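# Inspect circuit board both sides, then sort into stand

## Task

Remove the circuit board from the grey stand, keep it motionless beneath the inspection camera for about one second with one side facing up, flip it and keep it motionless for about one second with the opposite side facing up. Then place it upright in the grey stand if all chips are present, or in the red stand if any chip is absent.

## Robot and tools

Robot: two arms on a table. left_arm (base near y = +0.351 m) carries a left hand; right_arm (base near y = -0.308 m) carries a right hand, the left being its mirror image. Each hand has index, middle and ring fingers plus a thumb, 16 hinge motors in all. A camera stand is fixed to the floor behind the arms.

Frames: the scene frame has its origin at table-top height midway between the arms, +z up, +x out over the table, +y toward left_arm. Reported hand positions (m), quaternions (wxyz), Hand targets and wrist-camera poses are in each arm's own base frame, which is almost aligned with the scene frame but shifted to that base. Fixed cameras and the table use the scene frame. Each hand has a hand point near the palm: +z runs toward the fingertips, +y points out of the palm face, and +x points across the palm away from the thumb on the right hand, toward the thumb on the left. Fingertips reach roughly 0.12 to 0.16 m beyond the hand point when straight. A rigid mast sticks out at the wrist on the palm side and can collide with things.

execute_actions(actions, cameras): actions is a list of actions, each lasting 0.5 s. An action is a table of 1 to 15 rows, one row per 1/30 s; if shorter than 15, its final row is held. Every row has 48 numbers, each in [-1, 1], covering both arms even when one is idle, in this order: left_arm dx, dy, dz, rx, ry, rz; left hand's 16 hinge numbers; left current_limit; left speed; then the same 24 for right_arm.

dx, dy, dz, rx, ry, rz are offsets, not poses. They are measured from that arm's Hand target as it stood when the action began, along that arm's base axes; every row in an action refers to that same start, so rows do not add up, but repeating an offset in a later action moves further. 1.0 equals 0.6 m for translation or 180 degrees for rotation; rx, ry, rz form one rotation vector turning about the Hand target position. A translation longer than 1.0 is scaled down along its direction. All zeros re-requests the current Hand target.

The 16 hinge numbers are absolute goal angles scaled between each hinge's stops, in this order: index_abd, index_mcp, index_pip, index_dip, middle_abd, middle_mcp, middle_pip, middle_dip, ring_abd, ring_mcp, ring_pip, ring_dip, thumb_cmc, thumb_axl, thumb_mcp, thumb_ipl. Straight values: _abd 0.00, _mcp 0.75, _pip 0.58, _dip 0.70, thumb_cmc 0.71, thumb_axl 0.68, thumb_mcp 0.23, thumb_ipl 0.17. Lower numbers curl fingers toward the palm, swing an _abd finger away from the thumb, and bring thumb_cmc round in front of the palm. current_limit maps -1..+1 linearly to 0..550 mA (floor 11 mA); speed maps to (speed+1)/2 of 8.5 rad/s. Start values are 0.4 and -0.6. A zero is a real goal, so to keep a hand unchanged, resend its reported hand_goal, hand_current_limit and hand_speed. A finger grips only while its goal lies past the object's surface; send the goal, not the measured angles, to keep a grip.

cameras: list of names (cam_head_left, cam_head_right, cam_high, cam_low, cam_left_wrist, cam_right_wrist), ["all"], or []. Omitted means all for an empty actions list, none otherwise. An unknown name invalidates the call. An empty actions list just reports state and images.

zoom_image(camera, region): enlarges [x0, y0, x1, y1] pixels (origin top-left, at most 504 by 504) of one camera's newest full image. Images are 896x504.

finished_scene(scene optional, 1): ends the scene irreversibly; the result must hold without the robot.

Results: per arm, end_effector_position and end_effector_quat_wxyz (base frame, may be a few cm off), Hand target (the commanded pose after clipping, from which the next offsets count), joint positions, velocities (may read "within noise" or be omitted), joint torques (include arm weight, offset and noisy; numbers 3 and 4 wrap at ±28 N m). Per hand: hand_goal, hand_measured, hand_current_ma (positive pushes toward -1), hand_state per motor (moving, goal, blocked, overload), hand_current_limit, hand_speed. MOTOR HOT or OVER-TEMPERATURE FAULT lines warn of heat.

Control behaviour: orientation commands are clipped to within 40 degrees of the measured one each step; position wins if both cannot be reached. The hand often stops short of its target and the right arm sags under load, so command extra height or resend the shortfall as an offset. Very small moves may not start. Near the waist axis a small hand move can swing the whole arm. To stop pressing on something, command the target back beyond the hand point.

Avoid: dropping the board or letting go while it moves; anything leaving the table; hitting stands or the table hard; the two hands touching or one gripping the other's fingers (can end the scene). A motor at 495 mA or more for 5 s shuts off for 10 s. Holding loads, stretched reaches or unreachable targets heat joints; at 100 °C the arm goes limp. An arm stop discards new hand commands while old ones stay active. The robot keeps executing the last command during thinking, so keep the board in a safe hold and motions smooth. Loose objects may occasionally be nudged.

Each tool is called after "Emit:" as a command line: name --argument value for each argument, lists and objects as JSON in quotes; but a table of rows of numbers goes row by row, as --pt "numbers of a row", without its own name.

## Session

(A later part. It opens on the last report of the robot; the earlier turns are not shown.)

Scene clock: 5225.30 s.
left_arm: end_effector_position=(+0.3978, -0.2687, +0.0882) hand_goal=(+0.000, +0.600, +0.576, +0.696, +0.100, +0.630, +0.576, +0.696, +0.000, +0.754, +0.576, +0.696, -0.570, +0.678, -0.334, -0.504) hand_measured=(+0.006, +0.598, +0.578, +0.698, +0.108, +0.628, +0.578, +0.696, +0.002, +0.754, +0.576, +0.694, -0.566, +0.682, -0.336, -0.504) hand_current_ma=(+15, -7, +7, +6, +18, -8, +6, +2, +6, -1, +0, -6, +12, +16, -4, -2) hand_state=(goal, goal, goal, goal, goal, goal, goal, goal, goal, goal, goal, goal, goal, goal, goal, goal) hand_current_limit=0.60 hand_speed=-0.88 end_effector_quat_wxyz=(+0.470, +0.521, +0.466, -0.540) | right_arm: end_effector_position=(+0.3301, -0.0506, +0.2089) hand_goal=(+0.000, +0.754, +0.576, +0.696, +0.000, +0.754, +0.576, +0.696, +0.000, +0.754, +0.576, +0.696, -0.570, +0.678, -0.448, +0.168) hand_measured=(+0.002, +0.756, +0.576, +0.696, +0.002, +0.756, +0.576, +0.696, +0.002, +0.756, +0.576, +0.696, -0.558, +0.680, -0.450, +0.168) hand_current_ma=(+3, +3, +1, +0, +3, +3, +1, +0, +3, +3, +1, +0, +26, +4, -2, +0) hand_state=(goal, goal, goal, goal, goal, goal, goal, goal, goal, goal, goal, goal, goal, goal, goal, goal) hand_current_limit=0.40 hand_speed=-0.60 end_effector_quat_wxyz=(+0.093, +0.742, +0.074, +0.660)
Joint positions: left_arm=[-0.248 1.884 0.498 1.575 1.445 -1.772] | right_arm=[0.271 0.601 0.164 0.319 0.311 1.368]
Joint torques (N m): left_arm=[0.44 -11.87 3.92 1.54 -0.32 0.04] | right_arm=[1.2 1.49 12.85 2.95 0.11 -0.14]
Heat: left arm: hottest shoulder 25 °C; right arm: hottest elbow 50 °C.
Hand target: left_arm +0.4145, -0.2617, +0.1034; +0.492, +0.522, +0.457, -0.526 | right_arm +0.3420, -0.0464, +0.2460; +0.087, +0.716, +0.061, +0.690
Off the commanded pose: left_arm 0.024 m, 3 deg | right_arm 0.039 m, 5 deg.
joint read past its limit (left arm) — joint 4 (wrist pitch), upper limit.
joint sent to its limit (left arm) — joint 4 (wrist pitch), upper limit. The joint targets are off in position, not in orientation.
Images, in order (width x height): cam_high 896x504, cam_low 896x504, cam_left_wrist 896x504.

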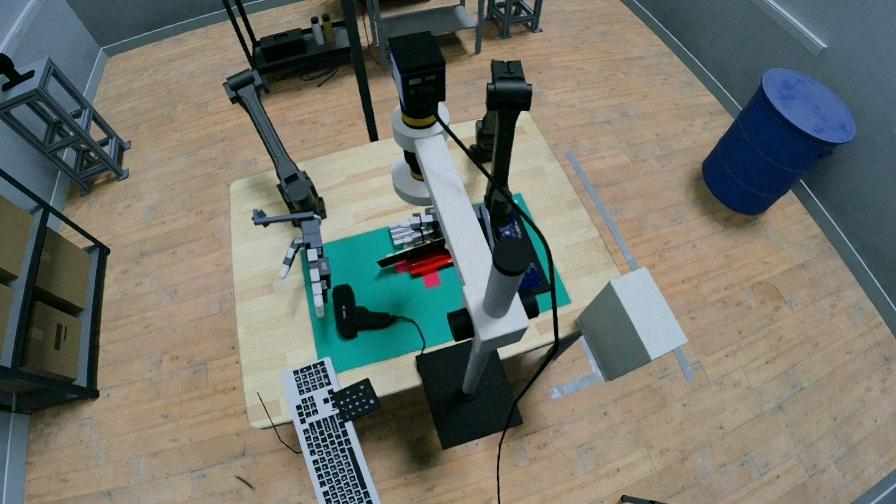

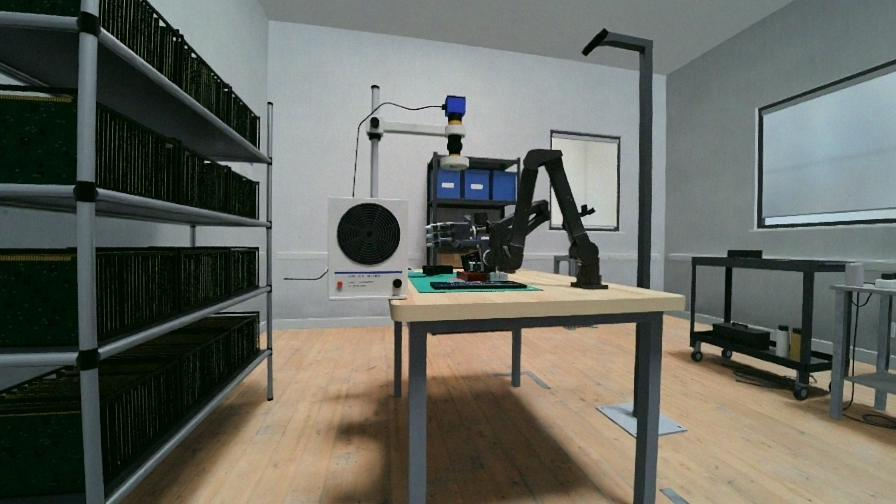

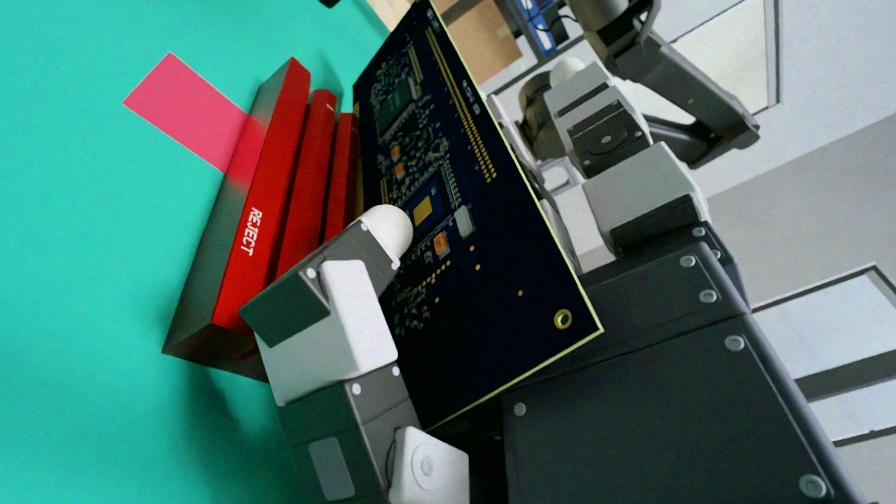

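Emit:
execute_actions --actions '[[[0,0.03,0.005,0,0,0, 0,0.60,0.576,0.696,0.1,0.63,0.576,0.696,0,0.754,0.576,0.696,-0.571,0.678,-0.335,-0.505,0.6,-0.88, 0,0,0,0,0,0,0,0.754,0.576,0.696,0,0.754,0.576,0.696,0,0.754,0.576,0.696,-0.571,0.678,-0.449,0.168,0.4,-0.6]]]' --cameras '["cam_left_wrist", "cam_low", "cam_high"]'

Emit:
zoom_image --camera "cam_low" --region '[455, 248, 491, 284]'

Emit:
zoom_image --camera "cam_high" --region '[374, 230, 454, 285]'

Scene clock: 5255.60 s.
left_arm: end_effector_position=(+0.3999, -0.2567, +0.0938) hand_goal=(+0.000, +0.600, +0.576, +0.696, +0.100, +0.630, +0.576, +0.696, +0.000, +0.754, +0.576, +0.696, -0.570, +0.678, -0.334, -0.504) hand_measured=(+0.006, +0.598, +0.578, +0.698, +0.108, +0.628, +0.578, +0.696, +0.002, +0.754, +0.576, +0.694, -0.566, +0.682, -0.334, -0.504) hand_current_ma=(+15, -6, +7, +6, +18, -6, +6, +2, +6, -1, +0, -6, +12, +16, -2, -2) hand_state=(goal, goal, goal, goal, goal, goal, goal, goal, goal, goal, goal, goal, goal, goal, goal, goal) hand_current_limit=0.60 hand_speed=-0.88 end_effector_quat_wxyz=(+0.467, +0.525, +0.465, -0.539) | right_arm: end_effector_position=(+0.3301, -0.0506, +0.2089) hand_goal=(+0.000, +0.754, +0.576, +0.696, +0.000, +0.754, +0.576, +0.696, +0.000, +0.754, +0.576, +0.696, -0.570, +0.678, -0.448, +0.168) hand_measured=(+0.002, +0.756, +0.576, +0.696, +0.002, +0.756, +0.576, +0.696, +0.002, +0.756, +0.576, +0.696, -0.558, +0.680, -0.450, +0.168) hand_current_ma=(+3, +3, +1, +0, +3, +3, +1, +0, +3, +3, +1, +0, +26, +4, -2, +0) hand_state=(goal, goal, goal, goal, goal, goal, goal, goal, goal, goal, goal, goal, goal, goal, goal, goal) hand_current_limit=0.40 hand_speed=-0.60 end_effector_quat_wxyz=(+0.093, +0.742, +0.074, +0.660)
Joint positions: left_arm=[-0.211 1.864 0.498 1.575 1.49 -1.788] | right_arm=[0.271 0.601 0.164 0.319 0.311 1.368]
Joint torques (N m): left_arm=[1.44 -11.87 3.11 1.48 -0.33 0.11] | right_arm=[1.08 1.32 13.08 2.89 0.13 -0.12]
Heat: left arm: hottest shoulder 26 °C; right arm: hottest elbow 50 °C.
Hand target: left_arm +0.4145, -0.2437, +0.1064; +0.492, +0.522, +0.457, -0.526 | right_arm +0.3420, -0.0464, +0.2460; +0.087, +0.716, +0.061, +0.690
Off the commanded pose: left_arm 0.023 m, 3 deg | right_arm 0.039 m, 5 deg.
joint read past its limit (left arm) — joint 4 (wrist pitch), upper limit.
joint sent to its limit (left arm) — joint 4 (wrist pitch), upper limit. The joint targets are off in position, not in orientation.
Images, in order (width x height): cam_high 896x504, cam_low 896x504, cam_left_wrist 896x504.

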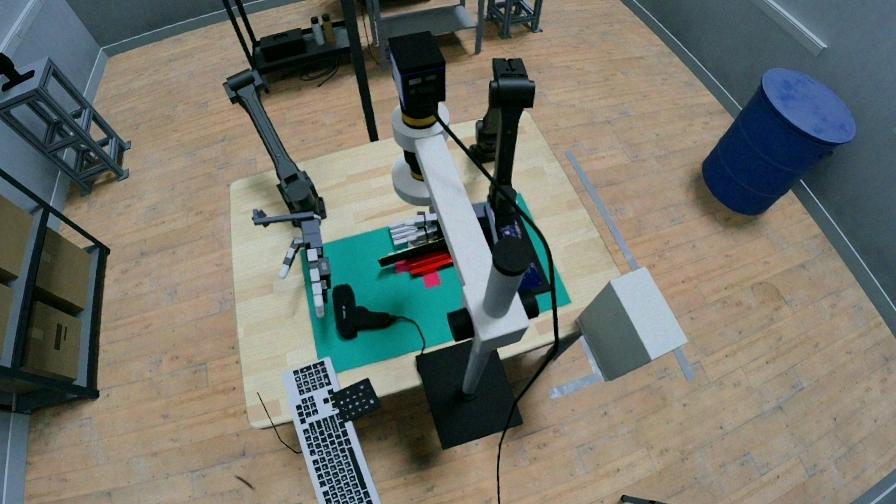

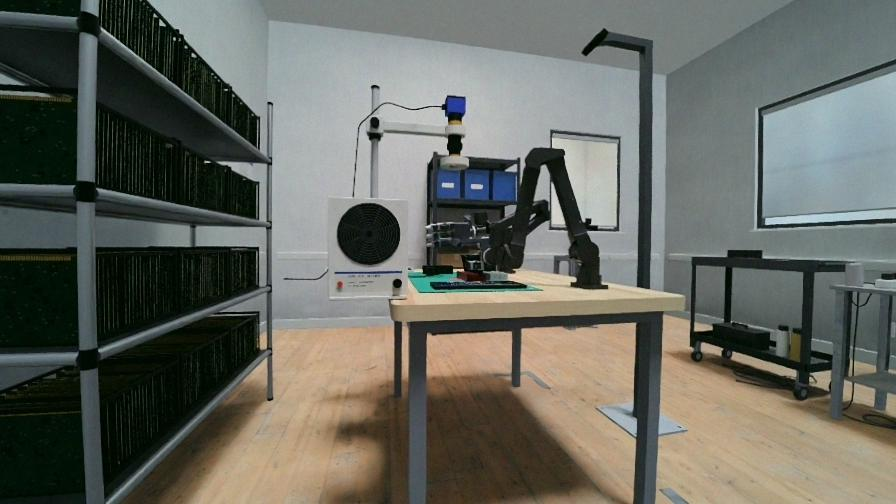

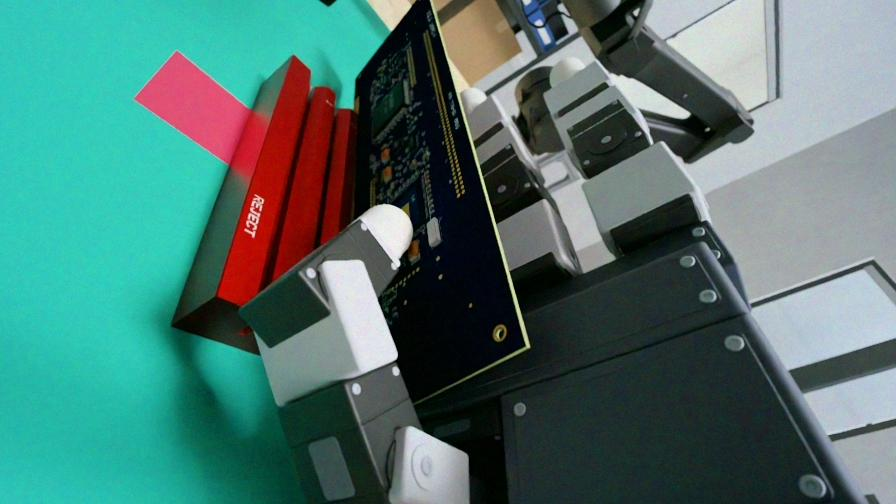

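Scaled by 14.000 from the camera's 896x504 image, which has a finer 1280x720 frame.

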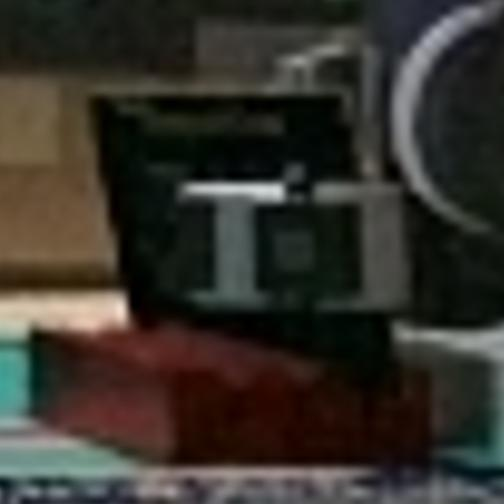

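Scaled by 6.300 from the camera's 896x504 image, which has a finer 1280x720 frame.

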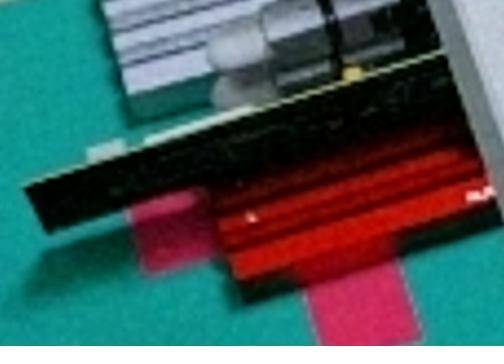

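Emit:
execute_actions --actions '[[[0,0,0.01,0,0,0, 0,0.60,0.576,0.696,0.1,0.63,0.576,0.696,0,0.754,0.576,0.696,-0.571,0.678,-0.335,-0.505,0.6,-0.88, 0,0,0,0,0,0,0,0.754,0.576,0.696,0,0.754,0.576,0.696,0,0.754,0.576,0.696,-0.571,0.678,-0.449,0.168,0.4,-0.6]],[[0,0,0,0,0,0, 0,0.60,0.576,0.696,0.1,0.63,0.576,0.696,0,0.754,0.576,0.696,-0.571,0.678,-0.365,-0.52,0.6,-0.88, 0,0,0,0,0,0,0,0.754,0.576,0.696,0,0.754,0.576,0.696,0,0.754,0.576,0.696,-0.571,0.678,-0.449,0.168,0.4,-0.6]]]' --cameras '["cam_left_wrist", "cam_low", "cam_high", "cam_head_left"]'

Emit:
zoom_image --camera "cam_low" --region '[455, 248, 491, 284]'

Emit:
zoom_image --camera "cam_high" --region '[374, 230, 454, 285]'

Emit:
zoom_image --camera "cam_left_wrist" --region '[300, 80, 400, 240]'

Scene clock: 5271.40 s.
left_arm: end_effector_position=(+0.4009, -0.2550, +0.0990) hand_goal=(+0.000, +0.600, +0.576, +0.696, +0.100, +0.630, +0.576, +0.696, +0.000, +0.754, +0.576, +0.696, -0.570, +0.678, -0.364, -0.520) hand_measured=(+0.006, +0.598, +0.578, +0.698, +0.108, +0.628, +0.578, +0.696, +0.002, +0.754, +0.576, +0.694, -0.566, +0.682, -0.340, -0.510) hand_current_ma=(+15, -6, +7, +6, +18, -6, +6, +2, +6, -1, +0, -6, +12, +16, +110, +45) hand_state=(goal, goal, goal, goal, goal, goal, goal, goal, goal, goal, goal, goal, goal, goal, blocked, goal) hand_current_limit=0.60 hand_speed=-0.88 end_effector_quat_wxyz=(+0.468, +0.524, +0.465, -0.538) | right_arm: end_effector_position=(+0.3301, -0.0506, +0.2089) hand_goal=(+0.000, +0.754, +0.576, +0.696, +0.000, +0.754, +0.576, +0.696, +0.000, +0.754, +0.576, +0.696, -0.570, +0.678, -0.448, +0.168) hand_measured=(+0.002, +0.756, +0.576, +0.696, +0.002, +0.756, +0.576, +0.696, +0.002, +0.756, +0.576, +0.696, -0.558, +0.680, -0.450, +0.168) hand_current_ma=(+3, +3, +1, +0, +3, +3, +1, +0, +3, +3, +1, +0, +26, +4, -2, +0) hand_state=(goal, goal, goal, goal, goal, goal, goal, goal, goal, goal, goal, goal, goal, goal, goal, goal) hand_current_limit=0.40 hand_speed=-0.60 end_effector_quat_wxyz=(+0.093, +0.742, +0.074, +0.660)
Joint positions: left_arm=[-0.207 1.849 0.498 1.575 1.491 -1.804] | right_arm=[0.271 0.601 0.164 0.319 0.311 1.368]
Joint torques (N m): left_arm=[0.97 -11.81 3.25 1.47 -0.37 0.1] | right_arm=[0.91 1.2 12.92 2.92 0.12 -0.13]
Heat: left arm: hottest shoulder 26 °C; right arm: hottest elbow 50 °C.
Hand target: left_arm +0.4145, -0.2437, +0.1124; +0.492, +0.522, +0.457, -0.526 | right_arm +0.3420, -0.0464, +0.2460; +0.087, +0.716, +0.061, +0.690
Off the commanded pose: left_arm 0.022 m, 3 deg | right_arm 0.039 m, 5 deg.
joint read past its limit (left arm) — joint 4 (wrist pitch), upper limit.
joint sent to its limit (left arm) — joint 4 (wrist pitch), upper limit. The joint targets are off in position, not in orientation.
Images, in order (width x height): cam_head_left 896x504, cam_high 896x504, cam_low 896x504, cam_left_wrist 896x504.

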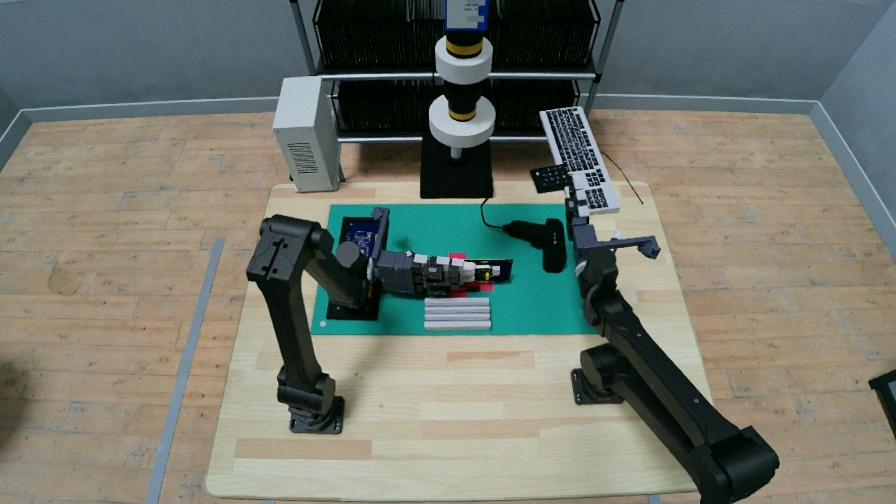

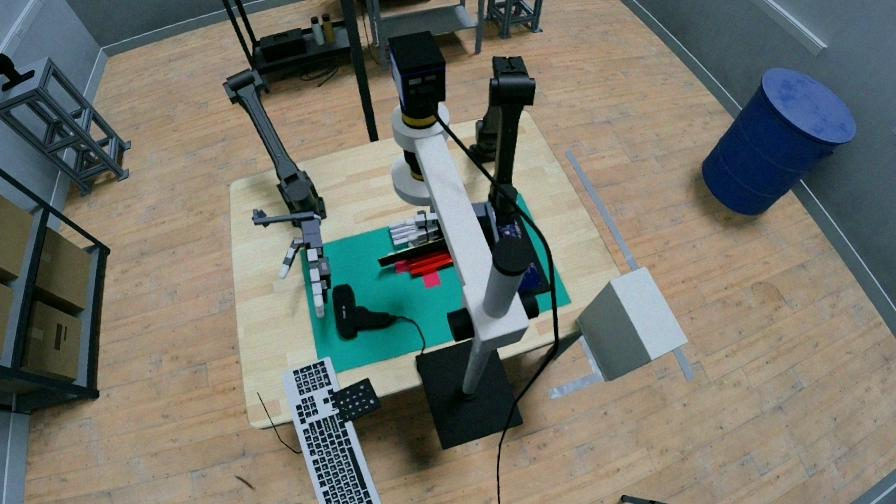

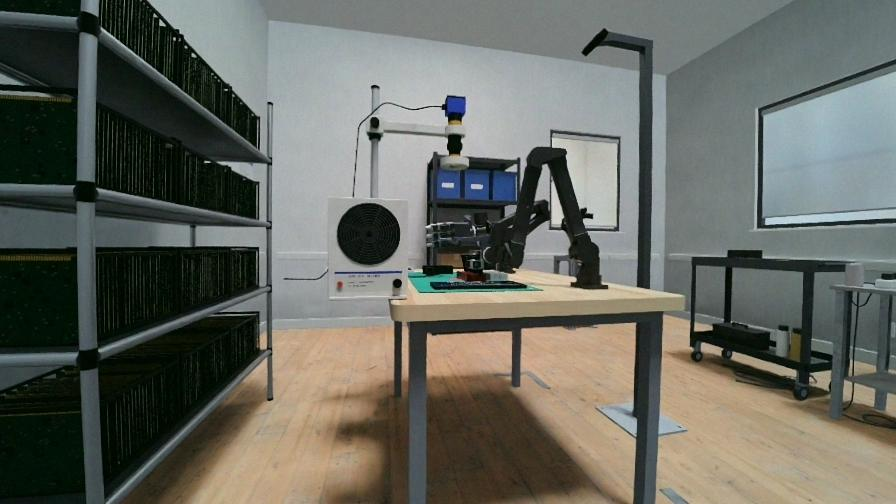

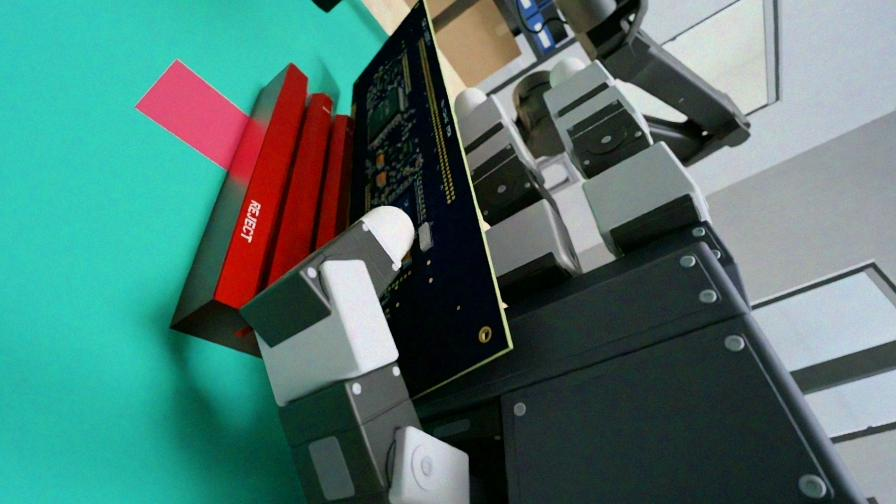

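Scaled by 14.000 from the camera's 896x504 image, which has a finer 1280x720 frame.

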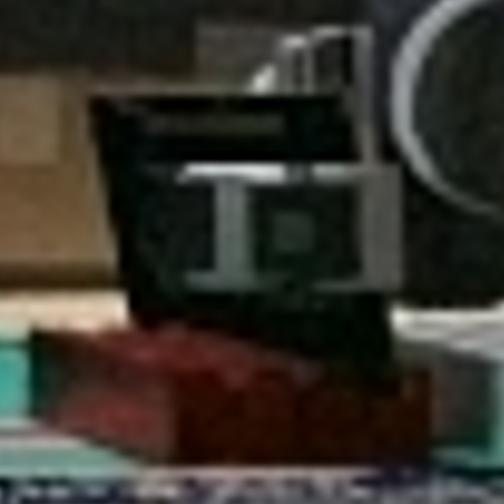

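Scaled by 6.300 from the camera's 896x504 image, which has a finer 1280x720 frame.

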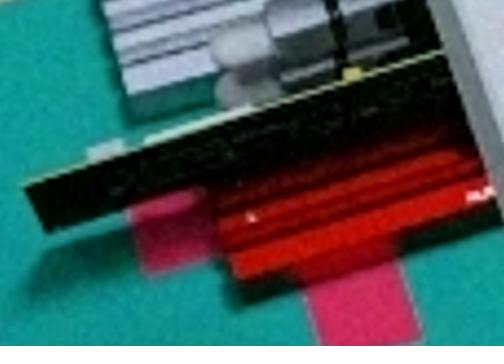

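Scaled by 3.150 from the camera's 896x504 image, which has a finer 1280x720 frame.

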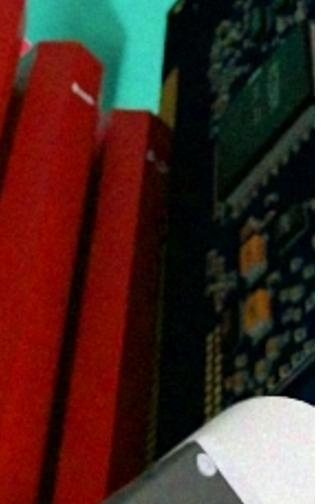

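Emit:
zoom_image --camera "cam_left_wrist" --region '[330, 90, 380, 150]'

Emit:
zoom_image --camera "cam_left_wrist" --region '[320, 150, 380, 220]'

Emit:
zoom_image --camera "cam_head_left" --region '[430, 240, 530, 310]'

Scaled by 8.400 from the camera's 896x504 image, which has a finer 1280x720 frame.

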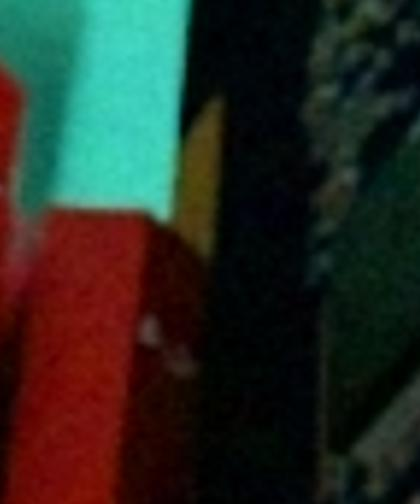

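Scaled by 7.200 from the camera's 896x504 image, which has a finer 1280x720 frame.

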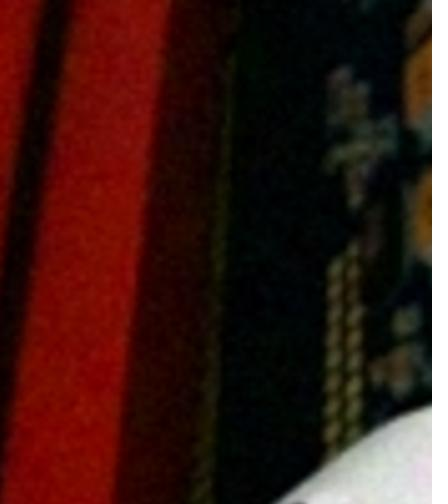

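Scaled by 5.040 from the camera's 896x504 image, which has a finer 1280x720 frame.

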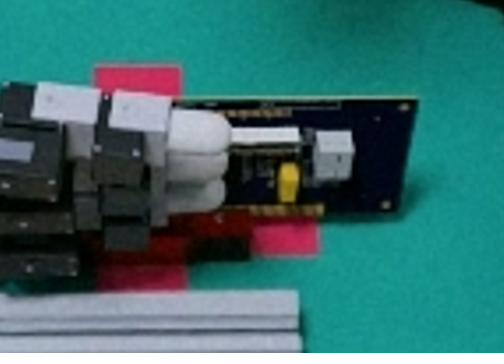

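Emit:
execute_actions --actions '[[[0,0,0,0,0,0, 0,0.61,0.576,0.696,0.1,0.64,0.576,0.696,0,0.754,0.576,0.696,-0.571,0.678,-0.395,-0.53,0.6,-0.9, 0,0,0,0,0,0,0,0.754,0.576,0.696,0,0.754,0.576,0.696,0,0.754,0.576,0.696,-0.571,0.678,-0.449,0.168,0.4,-0.6]]]' --cameras '["cam_left_wrist", "cam_low", "cam_high"]'

Emit:
zoom_image --camera "cam_low" --region '[455, 248, 491, 284]'

Emit:
zoom_image --camera "cam_high" --region '[374, 230, 454, 285]'

Emit:
zoom_image --camera "cam_left_wrist" --region '[300, 80, 400, 240]'

Scene clock: 5292.97 s.
left_arm: end_effector_position=(+0.4009, -0.2550, +0.0988) hand_goal=(+0.000, +0.610, +0.576, +0.696, +0.100, +0.640, +0.576, +0.696, +0.000, +0.754, +0.576, +0.696, -0.570, +0.678, -0.394, -0.530) hand_measured=(+0.006, +0.606, +0.578, +0.698, +0.108, +0.636, +0.578, +0.696, +0.002, +0.754, +0.576, +0.694, -0.566, +0.682, -0.344, -0.510) hand_current_ma=(+15, -9, +7, +6, +18, -9, +6, +2, +6, -1, +0, -6, +12, +15, +258, +95) hand_state=(goal, goal, goal, goal, goal, goal, goal, goal, goal, goal, goal, goal, goal, goal, blocked, blocked) hand_current_limit=0.60 hand_speed=-0.90 end_effector_quat_wxyz=(+0.468, +0.524, +0.466, -0.539) | right_arm: end_effector_position=(+0.3301, -0.0506, +0.2089) hand_goal=(+0.000, +0.754, +0.576, +0.696, +0.000, +0.754, +0.576, +0.696, +0.000, +0.754, +0.576, +0.696, -0.570, +0.678, -0.448, +0.168) hand_measured=(+0.002, +0.756, +0.576, +0.696, +0.002, +0.756, +0.576, +0.696, +0.002, +0.756, +0.576, +0.696, -0.558, +0.680, -0.450, +0.168) hand_current_ma=(+3, +3, +1, +0, +3, +3, +1, +0, +3, +3, +1, +0, +26, +4, -2, +0) hand_state=(goal, goal, goal, goal, goal, goal, goal, goal, goal, goal, goal, goal, goal, goal, goal, goal) hand_current_limit=0.40 hand_speed=-0.60 end_effector_quat_wxyz=(+0.093, +0.742, +0.074, +0.660)
Joint positions: left_arm=[-0.207 1.849 0.498 1.575 1.491 -1.805] | right_arm=[0.271 0.601 0.164 0.319 0.311 1.368]
Joint torques (N m): left_arm=[0.97 -11.81 3.25 1.48 -0.37 0.11] | right_arm=[0.67 1.38 13.01 2.81 0.09 -0.16]
Heat: left arm: hottest shoulder 26 °C; right arm: hottest elbow 50 °C.
Hand target: left_arm +0.4145, -0.2437, +0.1124; +0.492, +0.522, +0.457, -0.526 | right_arm +0.3420, -0.0464, +0.2460; +0.087, +0.716, +0.061, +0.690
Off the commanded pose: left_arm 0.022 m, 3 deg | right_arm 0.039 m, 5 deg.
joint read past its limit (left arm) — joint 4 (wrist pitch), upper limit.
joint sent to its limit (left arm) — joint 4 (wrist pitch), upper limit. The joint targets are off in position, not in orientation.
Images, in order (width x height): cam_high 896x504, cam_low 896x504, cam_left_wrist 896x504.

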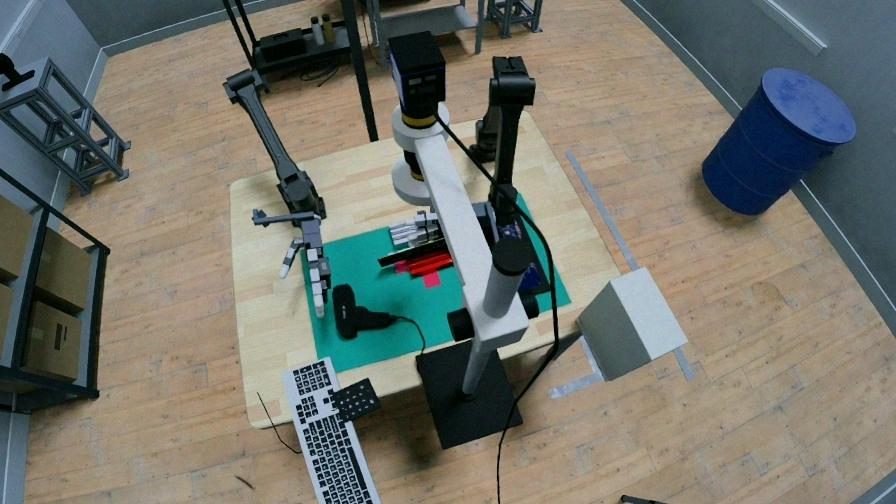

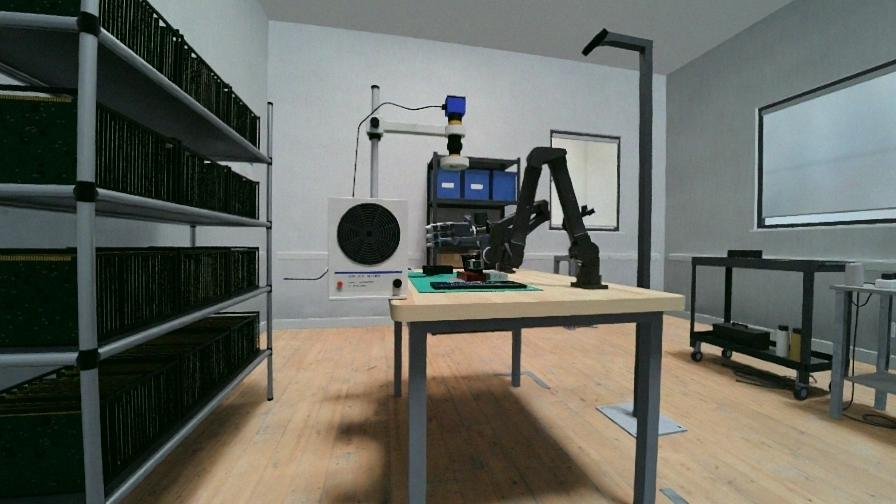

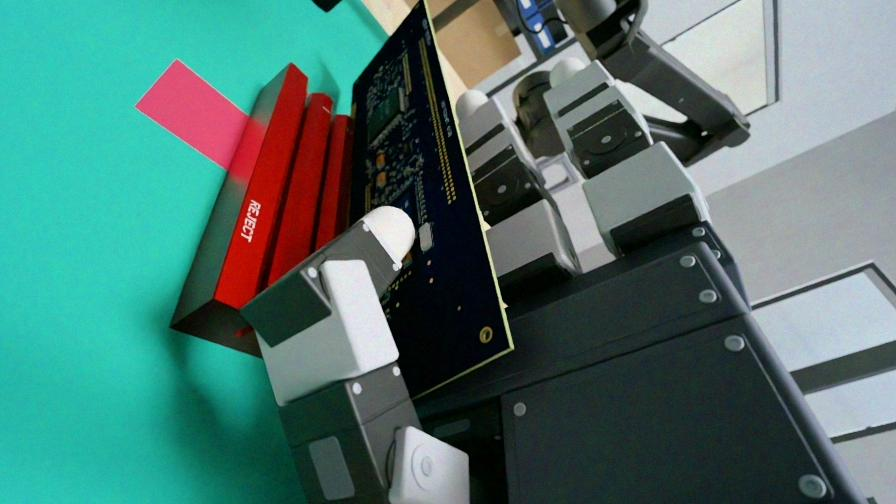

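Scaled by 14.000 from the camera's 896x504 image, which has a finer 1280x720 frame.

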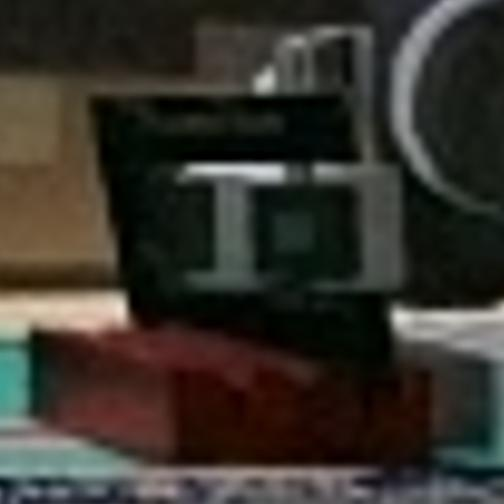

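Scaled by 6.300 from the camera's 896x504 image, which has a finer 1280x720 frame.

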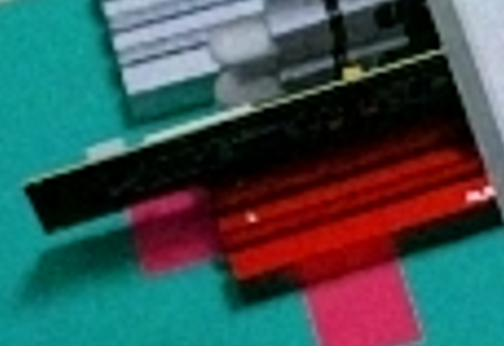

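Scaled by 3.150 from the camera's 896x504 image, which has a finer 1280x720 frame.

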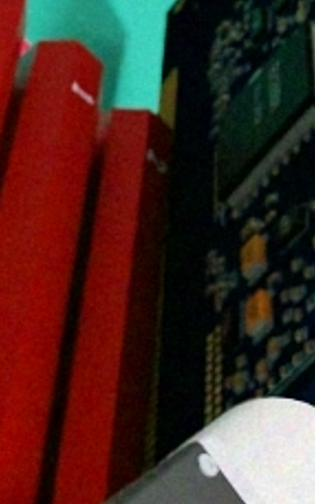

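Emit:
execute_actions --actions '[[[-0.028,0,0,0,0,0, 0,0.62,0.576,0.696,0.1,0.65,0.576,0.696,0,0.754,0.576,0.696,-0.571,0.678,-0.36,-0.52,0.6,-0.9, 0,0,0,0,0,0,0,0.754,0.576,0.696,0,0.754,0.576,0.696,0,0.754,0.576,0.696,-0.571,0.678,-0.449,0.168,0.4,-0.6]]]'

Scene clock: 5310.83 s.
left_arm: end_effector_position=(+0.3932, -0.2527, +0.1055) hand_goal=(+0.000, +0.620, +0.576, +0.696, +0.100, +0.650, +0.576, +0.696, +0.000, +0.754, +0.576, +0.696, -0.570, +0.678, -0.360, -0.520) hand_measured=(+0.006, +0.618, +0.578, +0.698, +0.108, +0.648, +0.578, +0.696, +0.002, +0.754, +0.576, +0.694, -0.566, +0.682, -0.358, -0.518) hand_current_ma=(+15, -7, +7, +6, +18, -7, +6, +2, +6, -1, +0, -6, +12, +15, +7, +6) hand_state=(goal, goal, goal, goal, goal, goal, goal, goal, goal, goal, goal, goal, goal, goal, goal, goal) hand_current_limit=0.60 hand_speed=-0.90 end_effector_quat_wxyz=(+0.474, +0.525, +0.463, -0.534) | right_arm: end_effector_position=(+0.3301, -0.0506, +0.2089) hand_goal=(+0.000, +0.754, +0.576, +0.696, +0.000, +0.754, +0.576, +0.696, +0.000, +0.754, +0.576, +0.696, -0.570, +0.678, -0.448, +0.168) hand_measured=(+0.002, +0.756, +0.576, +0.696, +0.002, +0.756, +0.576, +0.696, +0.002, +0.756, +0.576, +0.696, -0.558, +0.680, -0.450, +0.168) hand_current_ma=(+3, +3, +1, +0, +3, +3, +1, +0, +3, +3, +1, +0, +26, +4, -2, +0) hand_state=(goal, goal, goal, goal, goal, goal, goal, goal, goal, goal, goal, goal, goal, goal, goal, goal) hand_current_limit=0.40 hand_speed=-0.60 end_effector_quat_wxyz=(+0.093, +0.742, +0.074, +0.660)
Joint positions: left_arm=[-0.207 1.82 0.47 1.575 1.484 -1.791] | right_arm=[0.271 0.601 0.164 0.319 0.311 1.368]
Joint torques (N m): left_arm=[0.21 -10.93 1.83 1.47 -0.48 0.18] | right_arm=[1.03 1.03 13.07 2.91 0.09 -0.12]
Heat: left arm: hottest shoulder 26 °C; right arm: hottest elbow 50 °C.
Hand target: left_arm +0.3977, -0.2437, +0.1124; +0.492, +0.522, +0.457, -0.526 | right_arm +0.3420, -0.0464, +0.2460; +0.087, +0.716, +0.061, +0.690
Off the commanded pose: left_arm 0.012 m, 2 deg | right_arm 0.039 m, 5 deg.
joint read past its limit (left arm) — joint 4 (wrist pitch), upper limit.
joint sent to its limit (left arm) — joint 4 (wrist pitch), upper limit. The joint targets are off in position, not in orientation.

Emit:
execute_actions --actions '[]' --cameras '["cam_left_wrist", "cam_low", "cam_high", "cam_head_left"]'

Emit:
zoom_image --camera "cam_low" --region '[455, 248, 491, 284]'

Emit:
zoom_image --camera "cam_high" --region '[374, 230, 454, 285]'

Emit:
zoom_image --camera "cam_left_wrist" --region '[320, 80, 420, 240]'

Scene clock: 5316.07 s.
left_arm: end_effector_position=(+0.3932, -0.2527, +0.1055) hand_goal=(+0.000, +0.620, +0.576, +0.696, +0.100, +0.650, +0.576, +0.696, +0.000, +0.754, +0.576, +0.696, -0.570, +0.678, -0.360, -0.520) hand_measured=(+0.006, +0.618, +0.578, +0.698, +0.108, +0.648, +0.578, +0.696, +0.002, +0.754, +0.576, +0.694, -0.566, +0.682, -0.358, -0.518) hand_current_ma=(+15, -7, +7, +6, +18, -7, +6, +2, +6, -1, +0, -6, +12, +15, +7, +6) hand_state=(goal, goal, goal, goal, goal, goal, goal, goal, goal, goal, goal, goal, goal, goal, goal, goal) hand_current_limit=0.60 hand_speed=-0.90 end_effector_quat_wxyz=(+0.474, +0.525, +0.463, -0.534) | right_arm: end_effector_position=(+0.3301, -0.0506, +0.2089) hand_goal=(+0.000, +0.754, +0.576, +0.696, +0.000, +0.754, +0.576, +0.696, +0.000, +0.754, +0.576, +0.696, -0.570, +0.678, -0.448, +0.168) hand_measured=(+0.002, +0.756, +0.576, +0.696, +0.002, +0.756, +0.576, +0.696, +0.002, +0.756, +0.576, +0.696, -0.558, +0.680, -0.450, +0.168) hand_current_ma=(+3, +3, +1, +0, +3, +3, +1, +0, +3, +3, +1, +0, +26, +4, -2, +0) hand_state=(goal, goal, goal, goal, goal, goal, goal, goal, goal, goal, goal, goal, goal, goal, goal, goal) hand_current_limit=0.40 hand_speed=-0.60 end_effector_quat_wxyz=(+0.093, +0.742, +0.074, +0.660)
Joint positions: left_arm=[-0.207 1.82 0.47 1.575 1.484 -1.791] | right_arm=[0.271 0.601 0.164 0.319 0.311 1.368]
Joint velocities: within noise
Joint torques (N m): left_arm=[0.21 -10.93 1.83 1.48 -0.48 0.19] | right_arm=[1.2 1.2 13.14 2.81 0.09 -0.14]
Heat: left arm: hottest shoulder 25 °C; right arm: hottest elbow 50 °C.
Hand target: left_arm +0.3977, -0.2437, +0.1124; +0.492, +0.522, +0.457, -0.526 | right_arm +0.3420, -0.0464, +0.2460; +0.087, +0.716, +0.061, +0.690
Off the commanded pose: left_arm 0.012 m, 2 deg | right_arm 0.039 m, 5 deg.
joint read past its limit (left arm) — joint 4 (wrist pitch), upper limit.
Images, in order (width x height): cam_head_left 896x504, cam_high 896x504, cam_low 896x504, cam_left_wrist 896x504.

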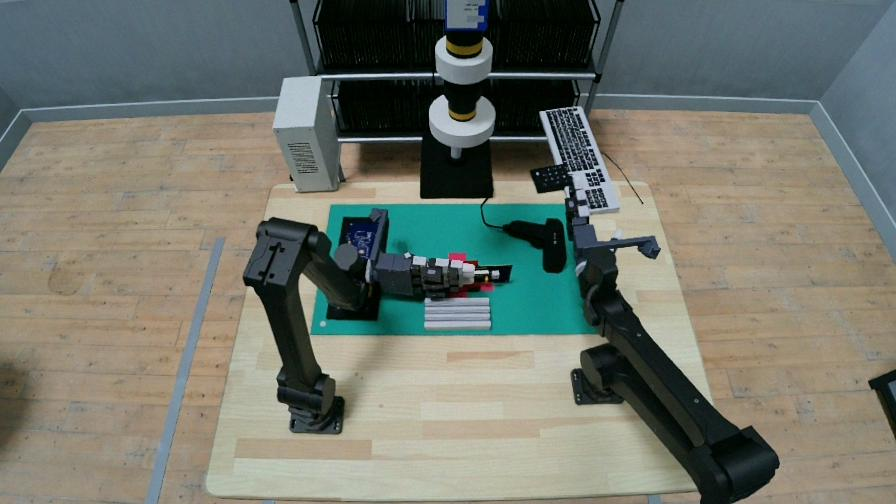

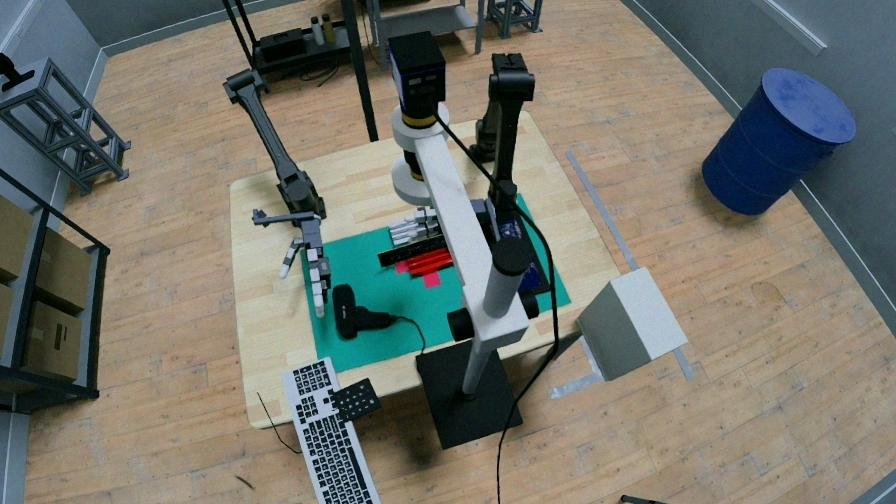

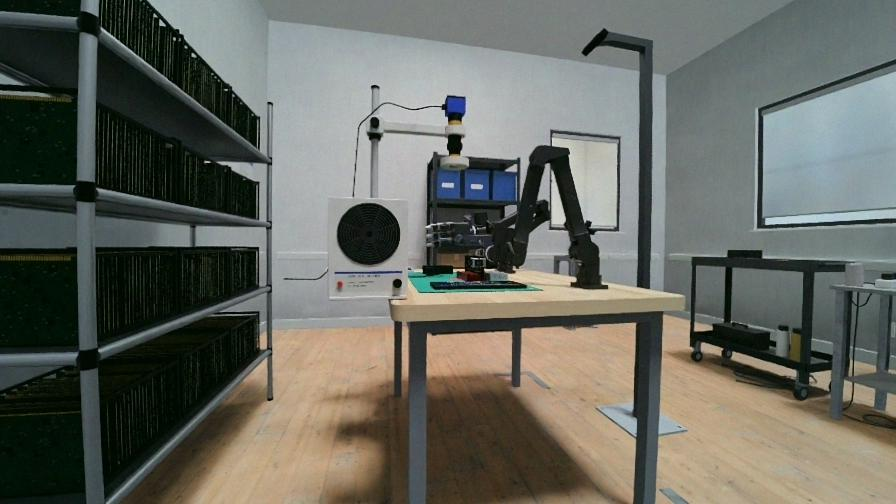

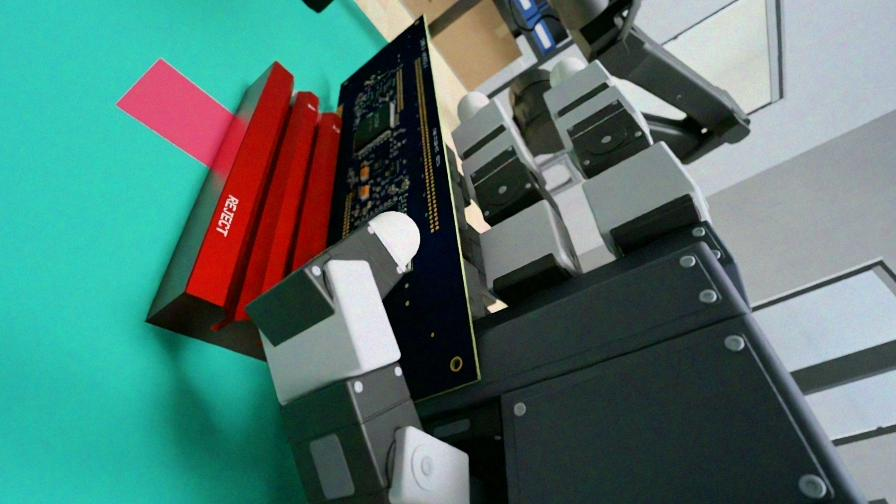

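Scaled by 14.000 from the camera's 896x504 image, which has a finer 1280x720 frame.

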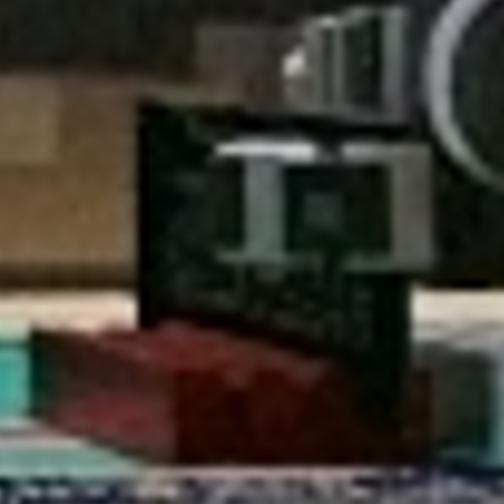

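Scaled by 6.300 from the camera's 896x504 image, which has a finer 1280x720 frame.

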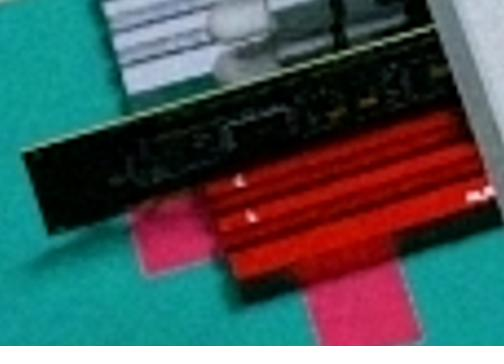

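Scaled by 3.150 from the camera's 896x504 image, which has a finer 1280x720 frame.

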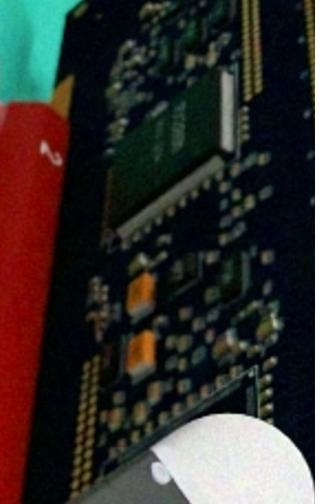

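Emit:
zoom_image --camera "cam_head_left" --region '[460, 250, 520, 300]'

Emit:
zoom_image --camera "cam_left_wrist" --region '[310, 80, 370, 150]'

Emit:
zoom_image --camera "cam_low" --region '[460, 262, 490, 286]'

Scaled by 8.400 from the camera's 896x504 image, which has a finer 1280x720 frame.

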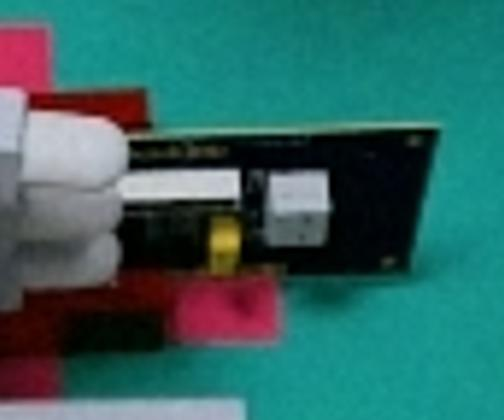

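Scaled by 7.200 from the camera's 896x504 image, which has a finer 1280x720 frame.

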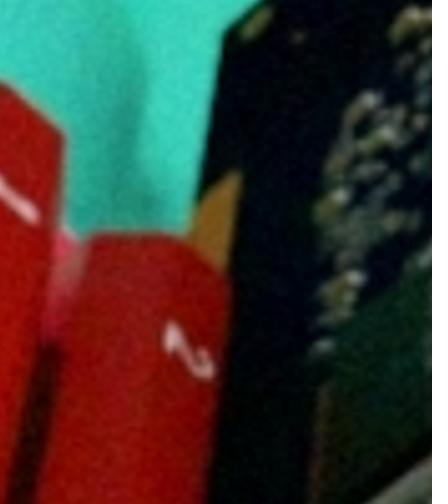

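Scaled by 16.800 from the camera's 896x504 image, which has a finer 1280x720 frame.

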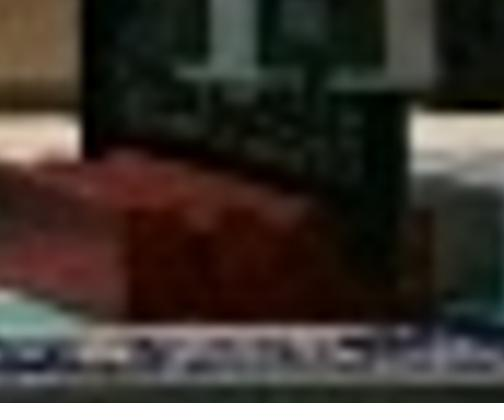

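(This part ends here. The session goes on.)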